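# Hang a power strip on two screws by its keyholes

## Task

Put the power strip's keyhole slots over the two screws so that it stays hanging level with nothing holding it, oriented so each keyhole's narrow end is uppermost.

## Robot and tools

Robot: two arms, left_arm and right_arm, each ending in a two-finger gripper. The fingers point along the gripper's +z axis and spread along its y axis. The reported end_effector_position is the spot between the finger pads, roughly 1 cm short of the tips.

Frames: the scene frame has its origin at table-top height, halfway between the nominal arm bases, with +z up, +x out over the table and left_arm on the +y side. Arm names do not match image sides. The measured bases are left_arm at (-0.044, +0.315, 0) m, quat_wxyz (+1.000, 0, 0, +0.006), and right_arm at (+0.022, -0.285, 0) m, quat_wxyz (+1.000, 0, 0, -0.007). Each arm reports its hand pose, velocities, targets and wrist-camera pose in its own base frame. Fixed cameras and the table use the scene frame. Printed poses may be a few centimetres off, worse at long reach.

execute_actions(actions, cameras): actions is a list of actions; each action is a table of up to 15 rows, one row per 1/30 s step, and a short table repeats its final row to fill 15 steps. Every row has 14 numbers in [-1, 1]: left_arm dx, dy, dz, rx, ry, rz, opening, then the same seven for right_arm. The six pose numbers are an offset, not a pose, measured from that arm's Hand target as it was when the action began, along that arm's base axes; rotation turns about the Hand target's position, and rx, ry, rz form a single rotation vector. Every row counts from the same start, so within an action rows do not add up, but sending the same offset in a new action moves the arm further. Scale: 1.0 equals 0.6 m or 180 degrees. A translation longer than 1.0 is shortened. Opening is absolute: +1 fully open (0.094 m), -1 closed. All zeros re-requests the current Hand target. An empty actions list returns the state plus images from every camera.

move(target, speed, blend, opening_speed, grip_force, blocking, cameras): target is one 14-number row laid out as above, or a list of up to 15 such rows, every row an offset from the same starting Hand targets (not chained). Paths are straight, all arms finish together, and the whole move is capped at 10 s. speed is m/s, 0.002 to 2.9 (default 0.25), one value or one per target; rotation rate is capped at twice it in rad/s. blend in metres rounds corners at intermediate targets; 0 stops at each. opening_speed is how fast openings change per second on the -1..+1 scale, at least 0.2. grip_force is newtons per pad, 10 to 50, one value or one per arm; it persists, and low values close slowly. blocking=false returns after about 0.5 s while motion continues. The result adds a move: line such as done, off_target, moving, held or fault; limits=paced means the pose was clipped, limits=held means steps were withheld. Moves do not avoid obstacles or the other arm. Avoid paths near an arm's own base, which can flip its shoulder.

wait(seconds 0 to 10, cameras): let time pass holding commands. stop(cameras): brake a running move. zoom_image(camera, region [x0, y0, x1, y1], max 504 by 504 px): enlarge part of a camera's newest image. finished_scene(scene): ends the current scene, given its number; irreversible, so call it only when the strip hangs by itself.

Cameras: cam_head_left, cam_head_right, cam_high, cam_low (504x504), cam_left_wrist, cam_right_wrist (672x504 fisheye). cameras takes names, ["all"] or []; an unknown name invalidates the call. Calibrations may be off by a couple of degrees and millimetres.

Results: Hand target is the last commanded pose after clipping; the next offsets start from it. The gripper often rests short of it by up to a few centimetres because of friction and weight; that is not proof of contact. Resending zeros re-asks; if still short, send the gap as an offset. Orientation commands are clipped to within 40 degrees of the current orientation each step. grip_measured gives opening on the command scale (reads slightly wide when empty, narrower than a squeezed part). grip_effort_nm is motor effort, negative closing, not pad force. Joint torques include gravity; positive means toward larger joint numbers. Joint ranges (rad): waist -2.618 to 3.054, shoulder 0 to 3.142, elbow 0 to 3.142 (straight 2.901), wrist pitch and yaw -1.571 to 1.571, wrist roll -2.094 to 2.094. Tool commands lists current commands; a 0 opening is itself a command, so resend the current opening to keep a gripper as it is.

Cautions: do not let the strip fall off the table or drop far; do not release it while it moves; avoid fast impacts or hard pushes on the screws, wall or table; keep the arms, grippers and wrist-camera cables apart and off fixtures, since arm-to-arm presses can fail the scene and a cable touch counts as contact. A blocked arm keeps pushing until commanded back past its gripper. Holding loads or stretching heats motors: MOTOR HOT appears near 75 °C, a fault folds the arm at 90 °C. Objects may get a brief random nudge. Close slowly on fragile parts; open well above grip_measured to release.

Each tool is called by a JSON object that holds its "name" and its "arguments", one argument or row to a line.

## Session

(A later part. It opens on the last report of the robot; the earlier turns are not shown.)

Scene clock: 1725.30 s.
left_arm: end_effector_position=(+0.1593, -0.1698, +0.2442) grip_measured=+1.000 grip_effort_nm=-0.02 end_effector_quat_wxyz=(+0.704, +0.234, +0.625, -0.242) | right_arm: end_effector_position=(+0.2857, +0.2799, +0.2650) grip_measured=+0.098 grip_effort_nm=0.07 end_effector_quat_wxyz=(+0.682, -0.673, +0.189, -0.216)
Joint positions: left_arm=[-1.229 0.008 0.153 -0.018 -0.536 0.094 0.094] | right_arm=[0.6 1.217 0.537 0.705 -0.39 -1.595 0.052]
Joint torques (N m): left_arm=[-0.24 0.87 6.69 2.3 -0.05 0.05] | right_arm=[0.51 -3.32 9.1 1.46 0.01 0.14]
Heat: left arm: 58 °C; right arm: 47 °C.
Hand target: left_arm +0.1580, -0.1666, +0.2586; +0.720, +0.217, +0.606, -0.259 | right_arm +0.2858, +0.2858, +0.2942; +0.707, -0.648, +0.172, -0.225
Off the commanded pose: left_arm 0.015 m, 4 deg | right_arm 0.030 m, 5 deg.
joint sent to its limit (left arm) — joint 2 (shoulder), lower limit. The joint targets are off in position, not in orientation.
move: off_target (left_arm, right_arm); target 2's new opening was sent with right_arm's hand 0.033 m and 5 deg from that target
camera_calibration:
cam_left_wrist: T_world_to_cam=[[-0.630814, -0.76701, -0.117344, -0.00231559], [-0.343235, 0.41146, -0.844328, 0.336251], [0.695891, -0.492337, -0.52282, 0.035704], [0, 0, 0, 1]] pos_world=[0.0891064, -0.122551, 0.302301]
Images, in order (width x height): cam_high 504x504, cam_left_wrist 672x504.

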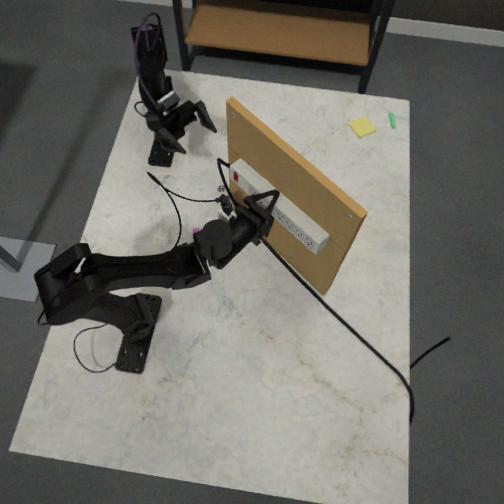

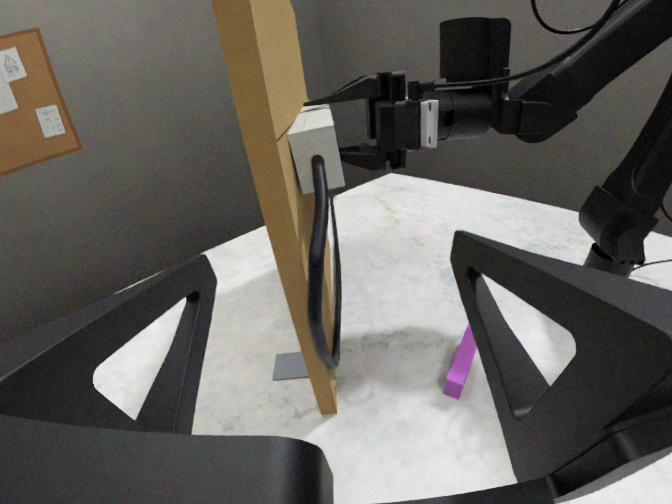

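{"name": "move", "arguments": {
  "target": [
    [0,0,0,0,0,0,1,0,0,-0.012,0,0,0,0.1],
    [0,0,0,0,0,0,1,0,0,-0.012,0,0,0,0.6]
  ],
  "speed": 0.05,
  "opening_speed": 0.4,
  "cameras": ["cam_left_wrist","cam_high"]
}}

{"name": "zoom_image", "arguments": {
  "camera": "cam_left_wrist",
  "region": [265, 65, 405, 205]
}}

{"name": "zoom_image", "arguments": {
  "camera": "cam_high",
  "region": [220, 135, 350, 265]
}}

Scene clock: 1738.10 s.
left_arm: end_effector_position=(+0.1593, -0.1698, +0.2442) grip_measured=+1.000 grip_effort_nm=-0.03 end_effector_quat_wxyz=(+0.704, +0.234, +0.625, -0.242) | right_arm: end_effector_position=(+0.2873, +0.2810, +0.2687) grip_measured=+0.598 grip_effort_nm=0.08 end_effector_quat_wxyz=(+0.688, -0.666, +0.183, -0.222)
Joint positions: left_arm=[-1.229 0.008 0.153 -0.018 -0.536 0.094 0.094] | right_arm=[0.6 1.232 0.537 0.745 -0.39 -1.595 0.075]
Joint torques (N m): left_arm=[-0.21 0.91 6.71 2.29 -0.04 0.05] | right_arm=[0.62 -3.11 7.58 1.44 0.03 0.15]
Heat: left arm: 59 °C; right arm: 48 °C.
Hand target: left_arm +0.1580, -0.1666, +0.2586; +0.720, +0.217, +0.606, -0.259 | right_arm +0.2858, +0.2858, +0.2870; +0.707, -0.648, +0.172, -0.225
Off the commanded pose: left_arm 0.015 m, 4 deg | right_arm 0.019 m, 3 deg.
joint sent to its limit (left arm) — joint 2 (shoulder), lower limit. The joint targets are off in position, not in orientation.
move: off_target (left_arm, right_arm); target 2's new opening was sent with right_arm's hand 0.022 m and 4 deg from that target
camera_calibration:
cam_left_wrist: T_world_to_cam=[[-0.630814, -0.76701, -0.117344, -0.00231559], [-0.343235, 0.41146, -0.844328, 0.336251], [0.695891, -0.492337, -0.52282, 0.035704], [0, 0, 0, 1]] pos_world=[0.0891064, -0.122551, 0.302301]
Images, in order (width x height): cam_high 504x504, cam_left_wrist 672x504.

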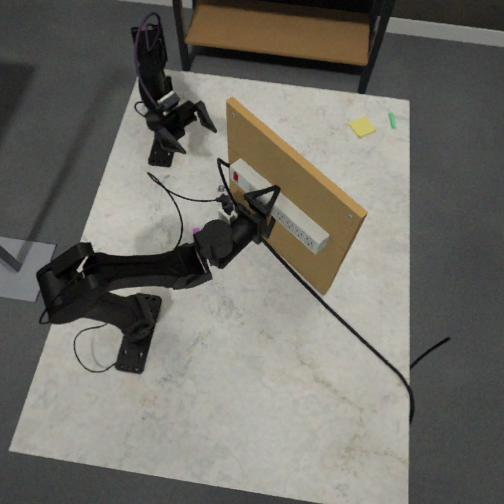

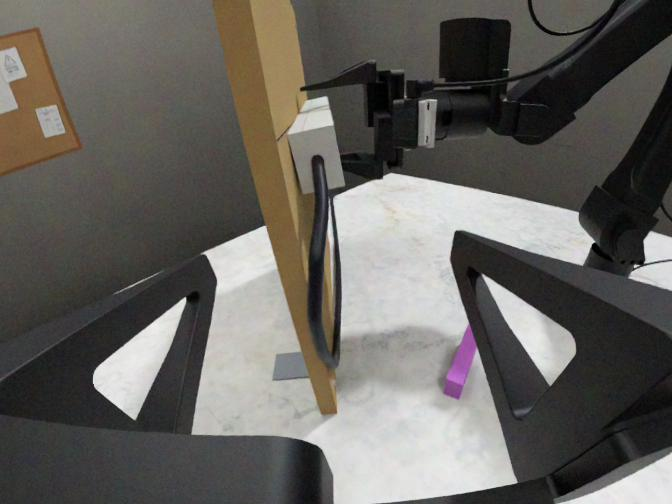

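Scaled by 3.600 from the camera's 672x504 image, which has a finer 960x720 frame.

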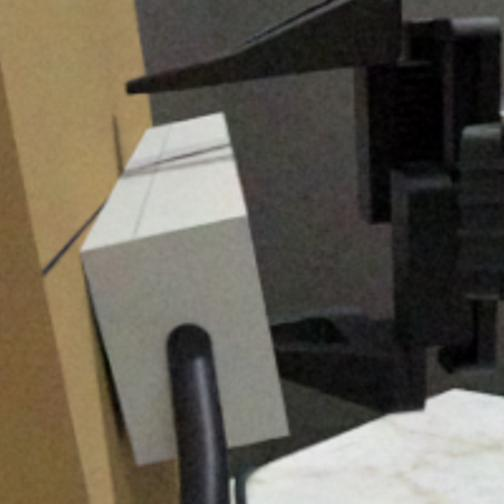

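Scaled by 3.877 from the camera's 504x504 image, which has a finer 720x720 frame.

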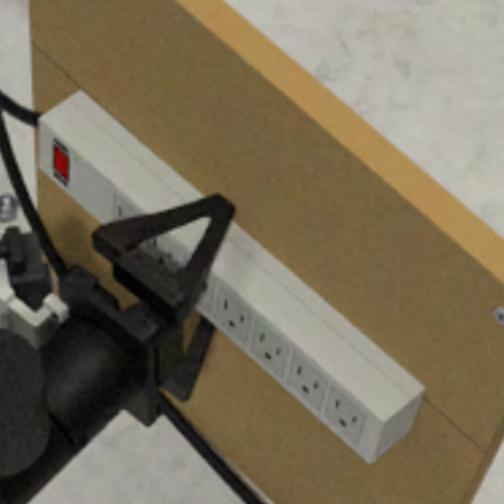

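{"name": "move", "arguments": {
  "target": [
    [0,0,0,0,0,0,1,-0.092,-0.118,0.0,0,0,0,0.6],
    [0,0,0,0,0,0,1,0.057,-0.23,0.16,0,0,0,-1],
    [0,0,0,0,0,0,1,0.14,-0.12,0.18,0,0,0,-1]
  ],
  "speed": 0.15,
  "cameras": ["cam_left_wrist","cam_high","cam_head_right","cam_right_wrist"]
}}

{"name": "zoom_image", "arguments": {
  "camera": "cam_high",
  "region": [220, 135, 350, 265]
}}

Scene clock: 1761.40 s.
left_arm: end_effector_position=(+0.1593, -0.1698, +0.2442) grip_measured=+1.000 grip_effort_nm=-0.03 end_effector_quat_wxyz=(+0.704, +0.234, +0.625, -0.242) | right_arm: end_effector_position=(+0.3673, +0.2124, +0.3858) grip_measured=-0.994 grip_effort_nm=-0.35 end_effector_quat_wxyz=(+0.707, -0.649, +0.169, -0.224)
Joint positions: left_arm=[-1.229 0.008 0.153 -0.018 -0.536 0.094 0.094] | right_arm=[0.215 1.33 1.02 0.453 -0.789 -1.522 0]
Joint torques (N m): left_arm=[-0.29 0.91 6.78 2.3 -0.04 0.05] | right_arm=[0.39 -4.34 9.24 0.58 0.09 0]
Heat: left arm: 59 °C; right arm: 48 °C.
Hand target: left_arm +0.1580, -0.1666, +0.2586; +0.720, +0.217, +0.606, -0.259 | right_arm +0.3698, +0.2138, +0.3950; +0.707, -0.648, +0.172, -0.225
Off the commanded pose: left_arm 0.015 m, 4 deg | right_arm 0.010 m, 0 deg.
joint sent to its limit (left arm) — joint 2 (shoulder), lower limit. The joint targets are off in position, not in orientation.
move: off_target (left_arm)
camera_calibration:
cam_left_wrist: T_world_to_cam=[[-0.630814, -0.76701, -0.117344, -0.00231559], [-0.343235, 0.41146, -0.844328, 0.336251], [0.695891, -0.492337, -0.52282, 0.035704], [0, 0, 0, 1]] pos_world=[0.0891064, -0.122551, 0.302301]
cam_right_wrist: T_world_to_cam=[[-0.044244, -0.105329, 0.993453, -0.346781], [0.363871, -0.927818, -0.082165, 0.101805], [0.930398, 0.357853, 0.0793765, -0.342887], [0, 0, 0, 1]] pos_world=[0.266635, 0.180633, 0.380093]
Images, in order (width x height): cam_head_right 504x504, cam_high 504x504, cam_left_wrist 672x504, cam_right_wrist 672x504.

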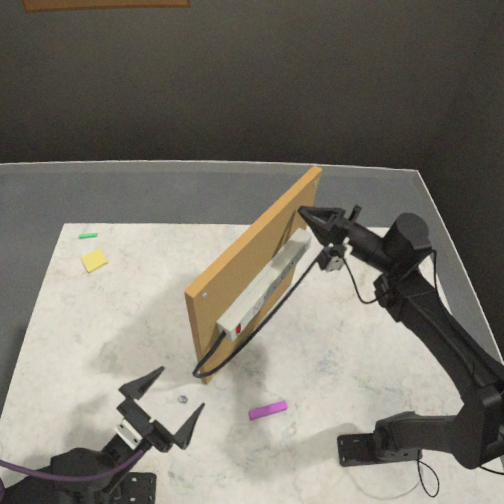

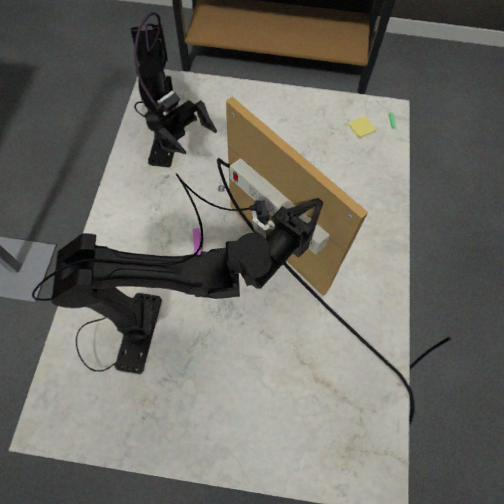

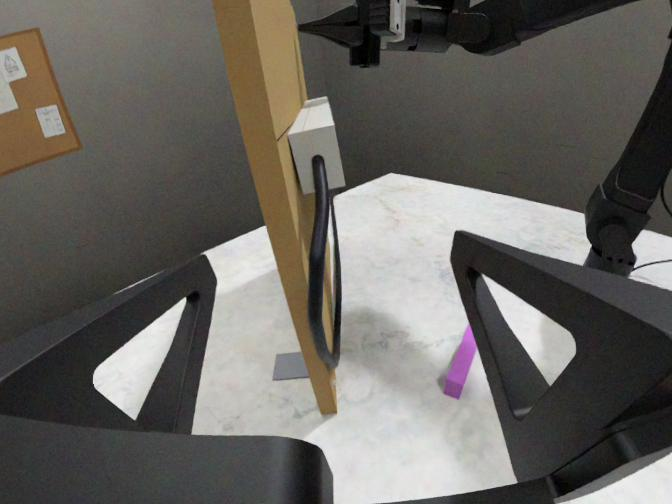

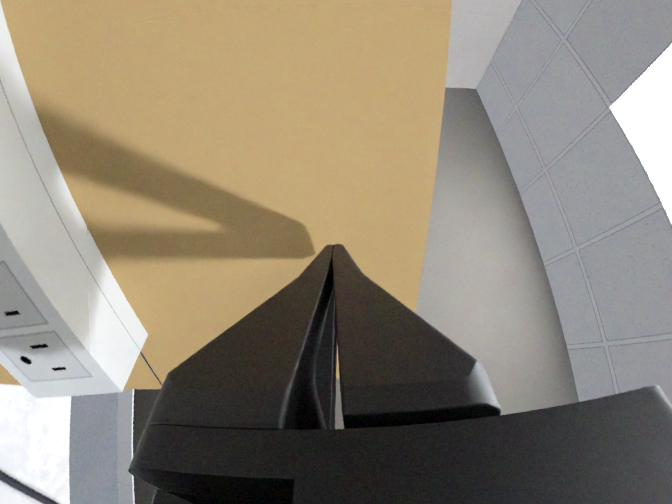

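Scaled by 3.877 from the camera's 504x504 image, which has a finer 720x720 frame.

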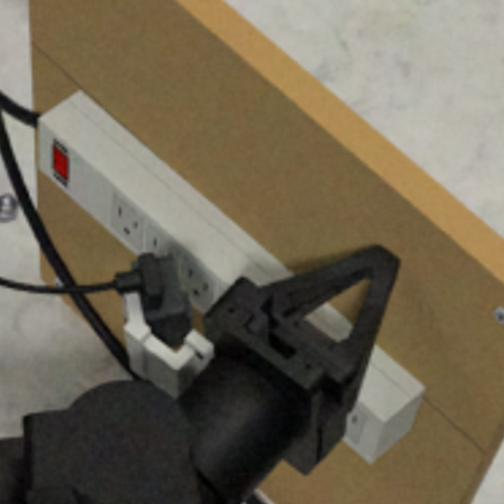

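{"name": "move", "arguments": {
  "target": [0,0,0,0,0,0,1,0,0,-0.13,0,0,0,-1],
  "speed": 0.1
}}

{"name": "move", "arguments": {
  "target": [0,0,0,0,0,0,1,0,0,-0.04,0,0,0,-1],
  "speed": 0.03,
  "cameras": ["cam_left_wrist"]
}}

{"name": "zoom_image", "arguments": {
  "camera": "cam_left_wrist",
  "region": [265, 65, 405, 205]
}}

Scene clock: 1771.10 s.
left_arm: end_effector_position=(+0.1593, -0.1698, +0.2442) grip_measured=+1.000 grip_effort_nm=-0.02 end_effector_quat_wxyz=(+0.704, +0.234, +0.625, -0.242) | right_arm: end_effector_position=(+0.3699, +0.2125, +0.3154) grip_measured=-0.994 grip_effort_nm=-0.35 end_effector_quat_wxyz=(+0.702, -0.654, +0.175, -0.221)
Joint positions: left_arm=[-1.229 0.008 0.153 -0.018 -0.536 0.094 0.094] | right_arm=[0.215 1.393 0.803 0.709 -0.786 -1.529 0]
Joint torques (N m): left_arm=[-0.23 0.91 6.82 2.31 -0.05 0.05] | right_arm=[0.43 -4.56 5.75 1.21 0.05 0.08]
Heat: left arm: 59 °C; right arm: 48 °C.
Hand target: left_arm +0.1580, -0.1666, +0.2586; +0.720, +0.217, +0.606, -0.259 | right_arm +0.3698, +0.2138, +0.3170; +0.707, -0.648, +0.172, -0.225
Off the commanded pose: left_arm 0.015 m, 4 deg | right_arm 0.002 m, 1 deg.
joint sent to its limit (left arm) — joint 2 (shoulder), lower limit. The joint targets are off in position, not in orientation.
move: off_target (left_arm)

Scene clock: 1772.70 s.
left_arm: end_effector_position=(+0.1593, -0.1698, +0.2442) grip_measured=+1.000 grip_effort_nm=-0.03 end_effector_quat_wxyz=(+0.704, +0.234, +0.625, -0.242) | right_arm: end_effector_position=(+0.3694, +0.2118, +0.2995) grip_measured=-0.994 grip_effort_nm=-0.35 end_effector_quat_wxyz=(+0.707, -0.648, +0.166, -0.230)
Joint positions: left_arm=[-1.229 0.008 0.153 -0.018 -0.536 0.094 0.094] | right_arm=[0.214 1.431 0.74 0.841 -0.786 -1.529 0]
Joint torques (N m): left_arm=[-0.21 0.88 6.71 2.31 -0.05 0.05] | right_arm=[0.5 -4.16 5.04 1.05 0.06 0.06]
Heat: left arm: 59 °C; right arm: 48 °C.
Hand target: left_arm +0.1580, -0.1666, +0.2586; +0.720, +0.217, +0.606, -0.259 | right_arm +0.3698, +0.2138, +0.2930; +0.707, -0.648, +0.172, -0.225
Off the commanded pose: left_arm 0.015 m, 4 deg | right_arm 0.007 m, 1 deg.
joint sent to its limit (left arm) — joint 2 (shoulder), lower limit. The joint targets are off in position, not in orientation.
move: off_target (left_arm)
camera_calibration:
cam_left_wrist: T_world_to_cam=[[-0.630814, -0.76701, -0.117344, -0.00231559], [-0.343235, 0.41146, -0.844328, 0.336251], [0.695891, -0.492337, -0.52282, 0.035704], [0, 0, 0, 1]] pos_world=[0.0891064, -0.122551, 0.302301]
Images, in order (width x height): cam_left_wrist 672x504.

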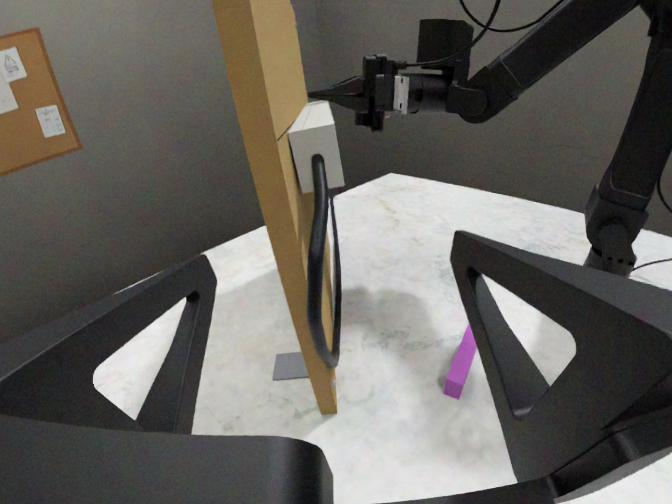

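Scaled by 3.600 from the camera's 672x504 image, which has a finer 960x720 frame.

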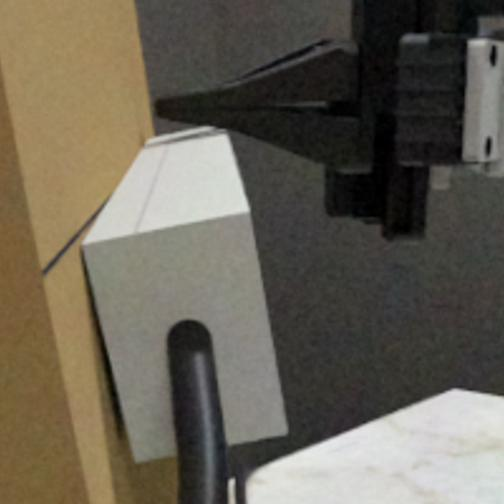

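Press further in steps.

{"name": "move", "arguments": {
  "target": [0,0,0,0,0,0,1,0,0,-0.05,0,0,0,-1],
  "speed": 0.03,
  "cameras": ["cam_left_wrist","cam_high"]
}}

{"name": "zoom_image", "arguments": {
  "camera": "cam_left_wrist",
  "region": [265, 65, 405, 205]
}}

{"name": "zoom_image", "arguments": {
  "camera": "cam_high",
  "region": [220, 135, 350, 265]
}}

Scene clock: 1780.23 s.
left_arm: end_effector_position=(+0.1593, -0.1698, +0.2442) grip_measured=+1.000 grip_effort_nm=-0.03 end_effector_quat_wxyz=(+0.704, +0.234, +0.625, -0.242) | right_arm: end_effector_position=(+0.3672, +0.2093, +0.2920) grip_measured=-0.994 grip_effort_nm=-0.35 end_effector_quat_wxyz=(+0.719, -0.629, +0.140, -0.260)
Joint positions: left_arm=[-1.229 0.008 0.153 -0.018 -0.536 0.094 0.094] | right_arm=[0.211 1.487 0.674 1.051 -0.779 -1.529 0]
Joint torques (N m): left_arm=[-0.21 0.87 6.71 2.3 -0.05 0.06] | right_arm=[0.42 -3.17 3.96 0.43 0.02 0.06]
Heat: left arm: 59 °C; right arm: 47 °C.
Hand target: left_arm +0.1580, -0.1666, +0.2586; +0.720, +0.217, +0.606, -0.259 | right_arm +0.3698, +0.2138, +0.2630; +0.707, -0.648, +0.172, -0.225
Off the commanded pose: left_arm 0.015 m, 4 deg | right_arm 0.029 m, 6 deg.
joint sent to its limit (left arm) — joint 2 (shoulder), lower limit. The joint targets are off in position, not in orientation.
move: off_target (left_arm, right_arm)
camera_calibration:
cam_left_wrist: T_world_to_cam=[[-0.630814, -0.76701, -0.117344, -0.00231559], [-0.343235, 0.41146, -0.844328, 0.336251], [0.695891, -0.492337, -0.52282, 0.035704], [0, 0, 0, 1]] pos_world=[0.0891064, -0.122551, 0.302301]
Images, in order (width x height): cam_high 504x504, cam_left_wrist 672x504.

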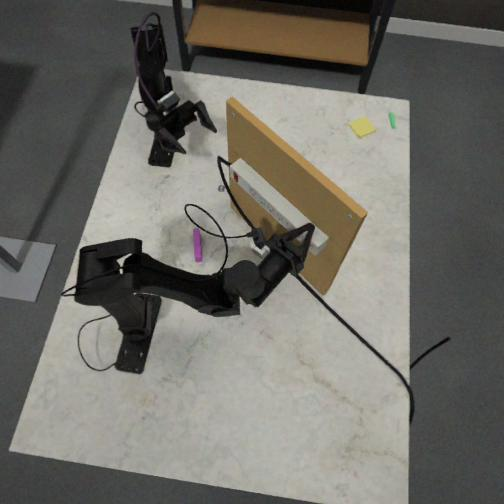

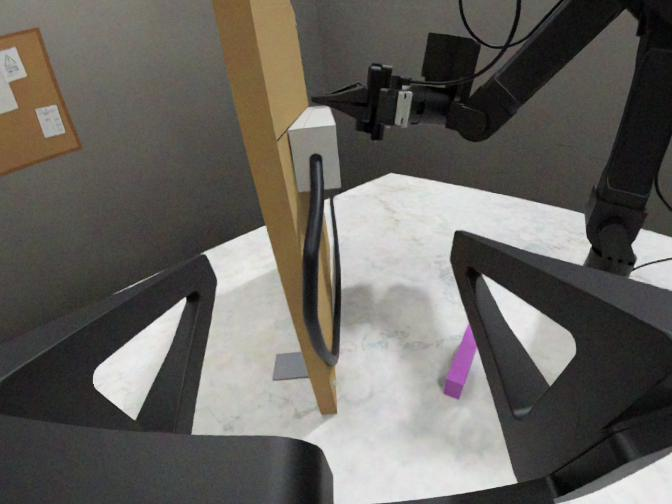

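Scaled by 3.600 from the camera's 672x504 image, which has a finer 960x720 frame.

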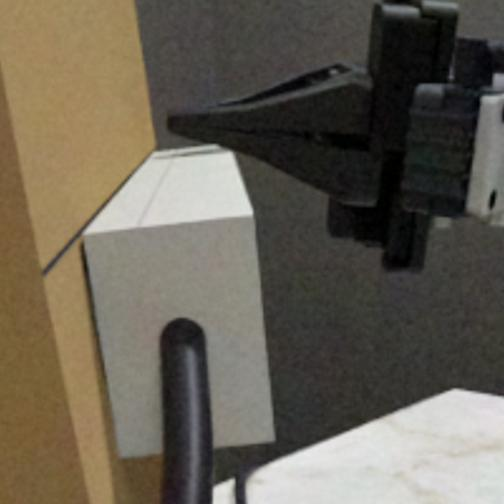

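Scaled by 3.877 from the camera's 504x504 image, which has a finer 720x720 frame.

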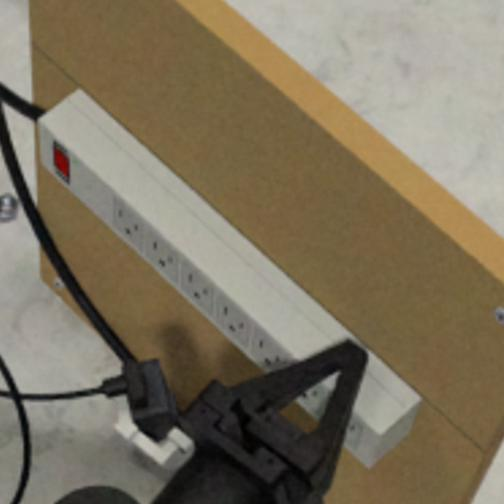

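{"name": "move", "arguments": {
  "target": [
    [0,0,0,0,0,0,1,-0.005,-0.006,0.12,0,0,0,-1],
    [0,0,0,0,0,0,1,-0.12,-0.14,0.12,0,0,0,-1]
  ],
  "speed": 0.12,
  "cameras": ["cam_left_wrist","cam_high","cam_right_wrist","cam_head_right"]
}}

{"name": "zoom_image", "arguments": {
  "camera": "cam_left_wrist",
  "region": [265, 65, 405, 205]
}}

{"name": "zoom_image", "arguments": {
  "camera": "cam_high",
  "region": [220, 135, 350, 265]
}}

Scene clock: 1791.23 s.
left_arm: end_effector_position=(+0.1593, -0.1698, +0.2442) grip_measured=+1.000 grip_effort_nm=-0.03 end_effector_quat_wxyz=(+0.704, +0.234, +0.625, -0.242) | right_arm: end_effector_position=(+0.3013, +0.1301, +0.3381) grip_measured=-0.994 grip_effort_nm=-0.35 end_effector_quat_wxyz=(+0.707, -0.647, +0.159, -0.237)
Joint positions: left_arm=[-1.229 0.008 0.153 -0.018 -0.536 0.094 0.094] | right_arm=[-0.108 1.059 0.626 0.682 -1.102 -1.43 0]
Joint torques (N m): left_arm=[-0.25 0.84 6.74 2.31 -0.04 0.03] | right_arm=[-0.58 -3.85 5.41 0.44 0 0.13]
Heat: left arm: 59 °C; right arm: 46 °C.
Hand target: left_arm +0.1580, -0.1666, +0.2586; +0.720, +0.217, +0.606, -0.259 | right_arm +0.2978, +0.1298, +0.3350; +0.707, -0.648, +0.172, -0.225
Off the commanded pose: left_arm 0.015 m, 4 deg | right_arm 0.005 m, 2 deg.
joint sent to its limit (left arm) — joint 2 (shoulder), lower limit. The joint targets are off in position, not in orientation.
move: off_target (left_arm)
camera_calibration:
cam_left_wrist: T_world_to_cam=[[-0.630814, -0.76701, -0.117344, -0.00231559], [-0.343235, 0.41146, -0.844328, 0.336251], [0.695891, -0.492337, -0.52282, 0.035704], [0, 0, 0, 1]] pos_world=[0.0891064, -0.122551, 0.302301]
cam_right_wrist: T_world_to_cam=[[-0.0749776, -0.0986237, 0.992296, -0.302183], [0.36016, -0.930604, -0.0652786, 0.0413125], [0.929873, 0.352491, 0.105295, -0.256206], [0, 0, 0, 1]] pos_world=[0.200703, 0.0989534, 0.329529]
Images, in order (width x height): cam_head_right 504x504, cam_high 504x504, cam_left_wrist 672x504, cam_right_wrist 672x504.

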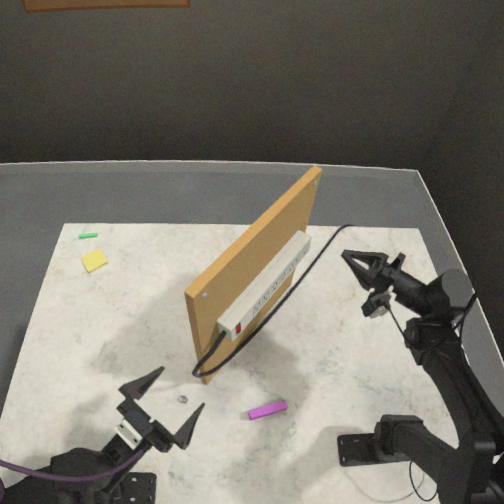

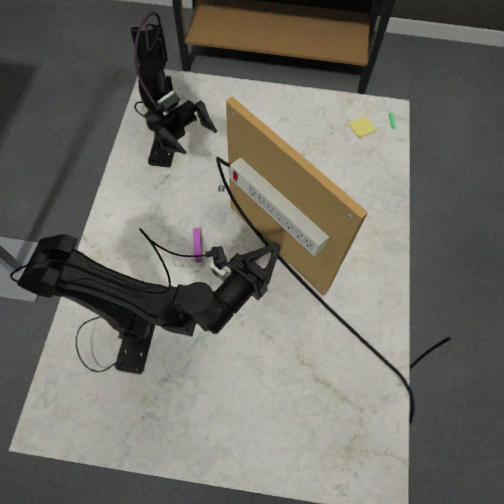

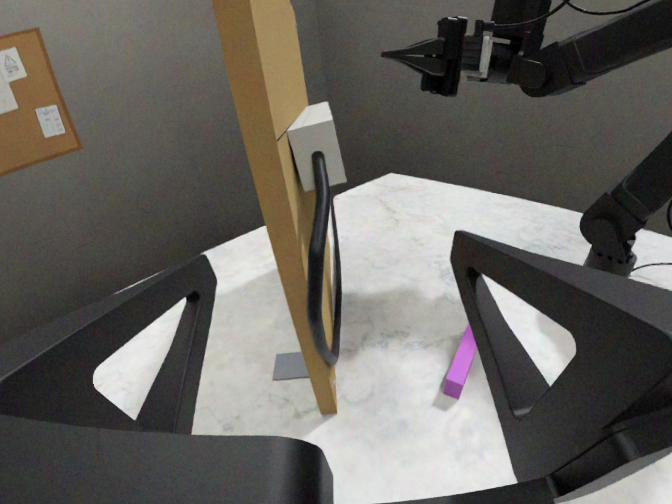

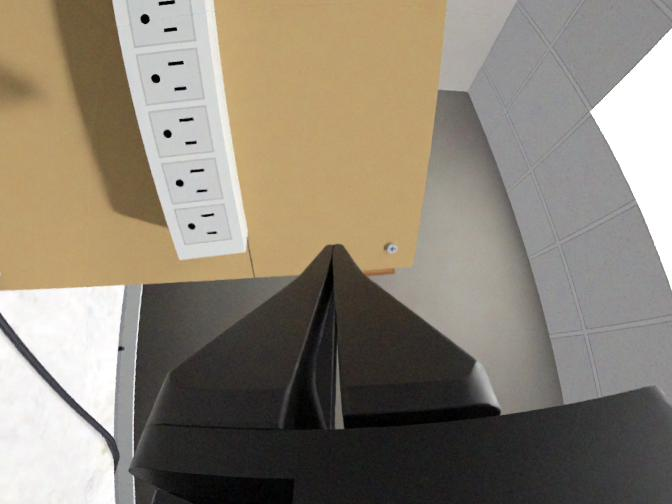

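Scaled by 3.600 from the camera's 672x504 image, which has a finer 960x720 frame.

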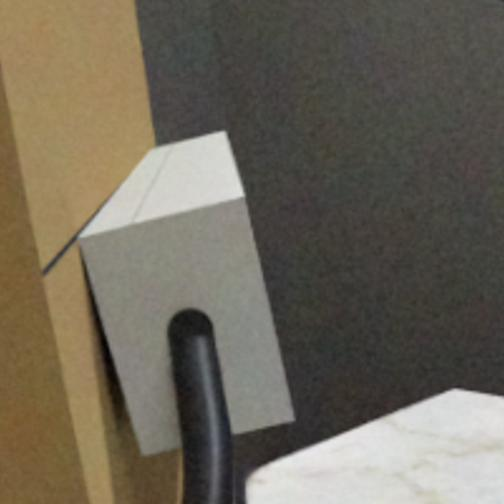

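Scaled by 3.877 from the camera's 504x504 image, which has a finer 720x720 frame.

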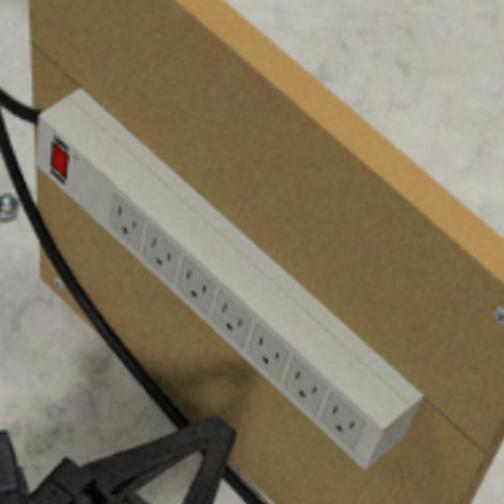

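{"name": "finished_scene", "arguments": {
  "scene": 2
}}

The scene is finished: the task was done.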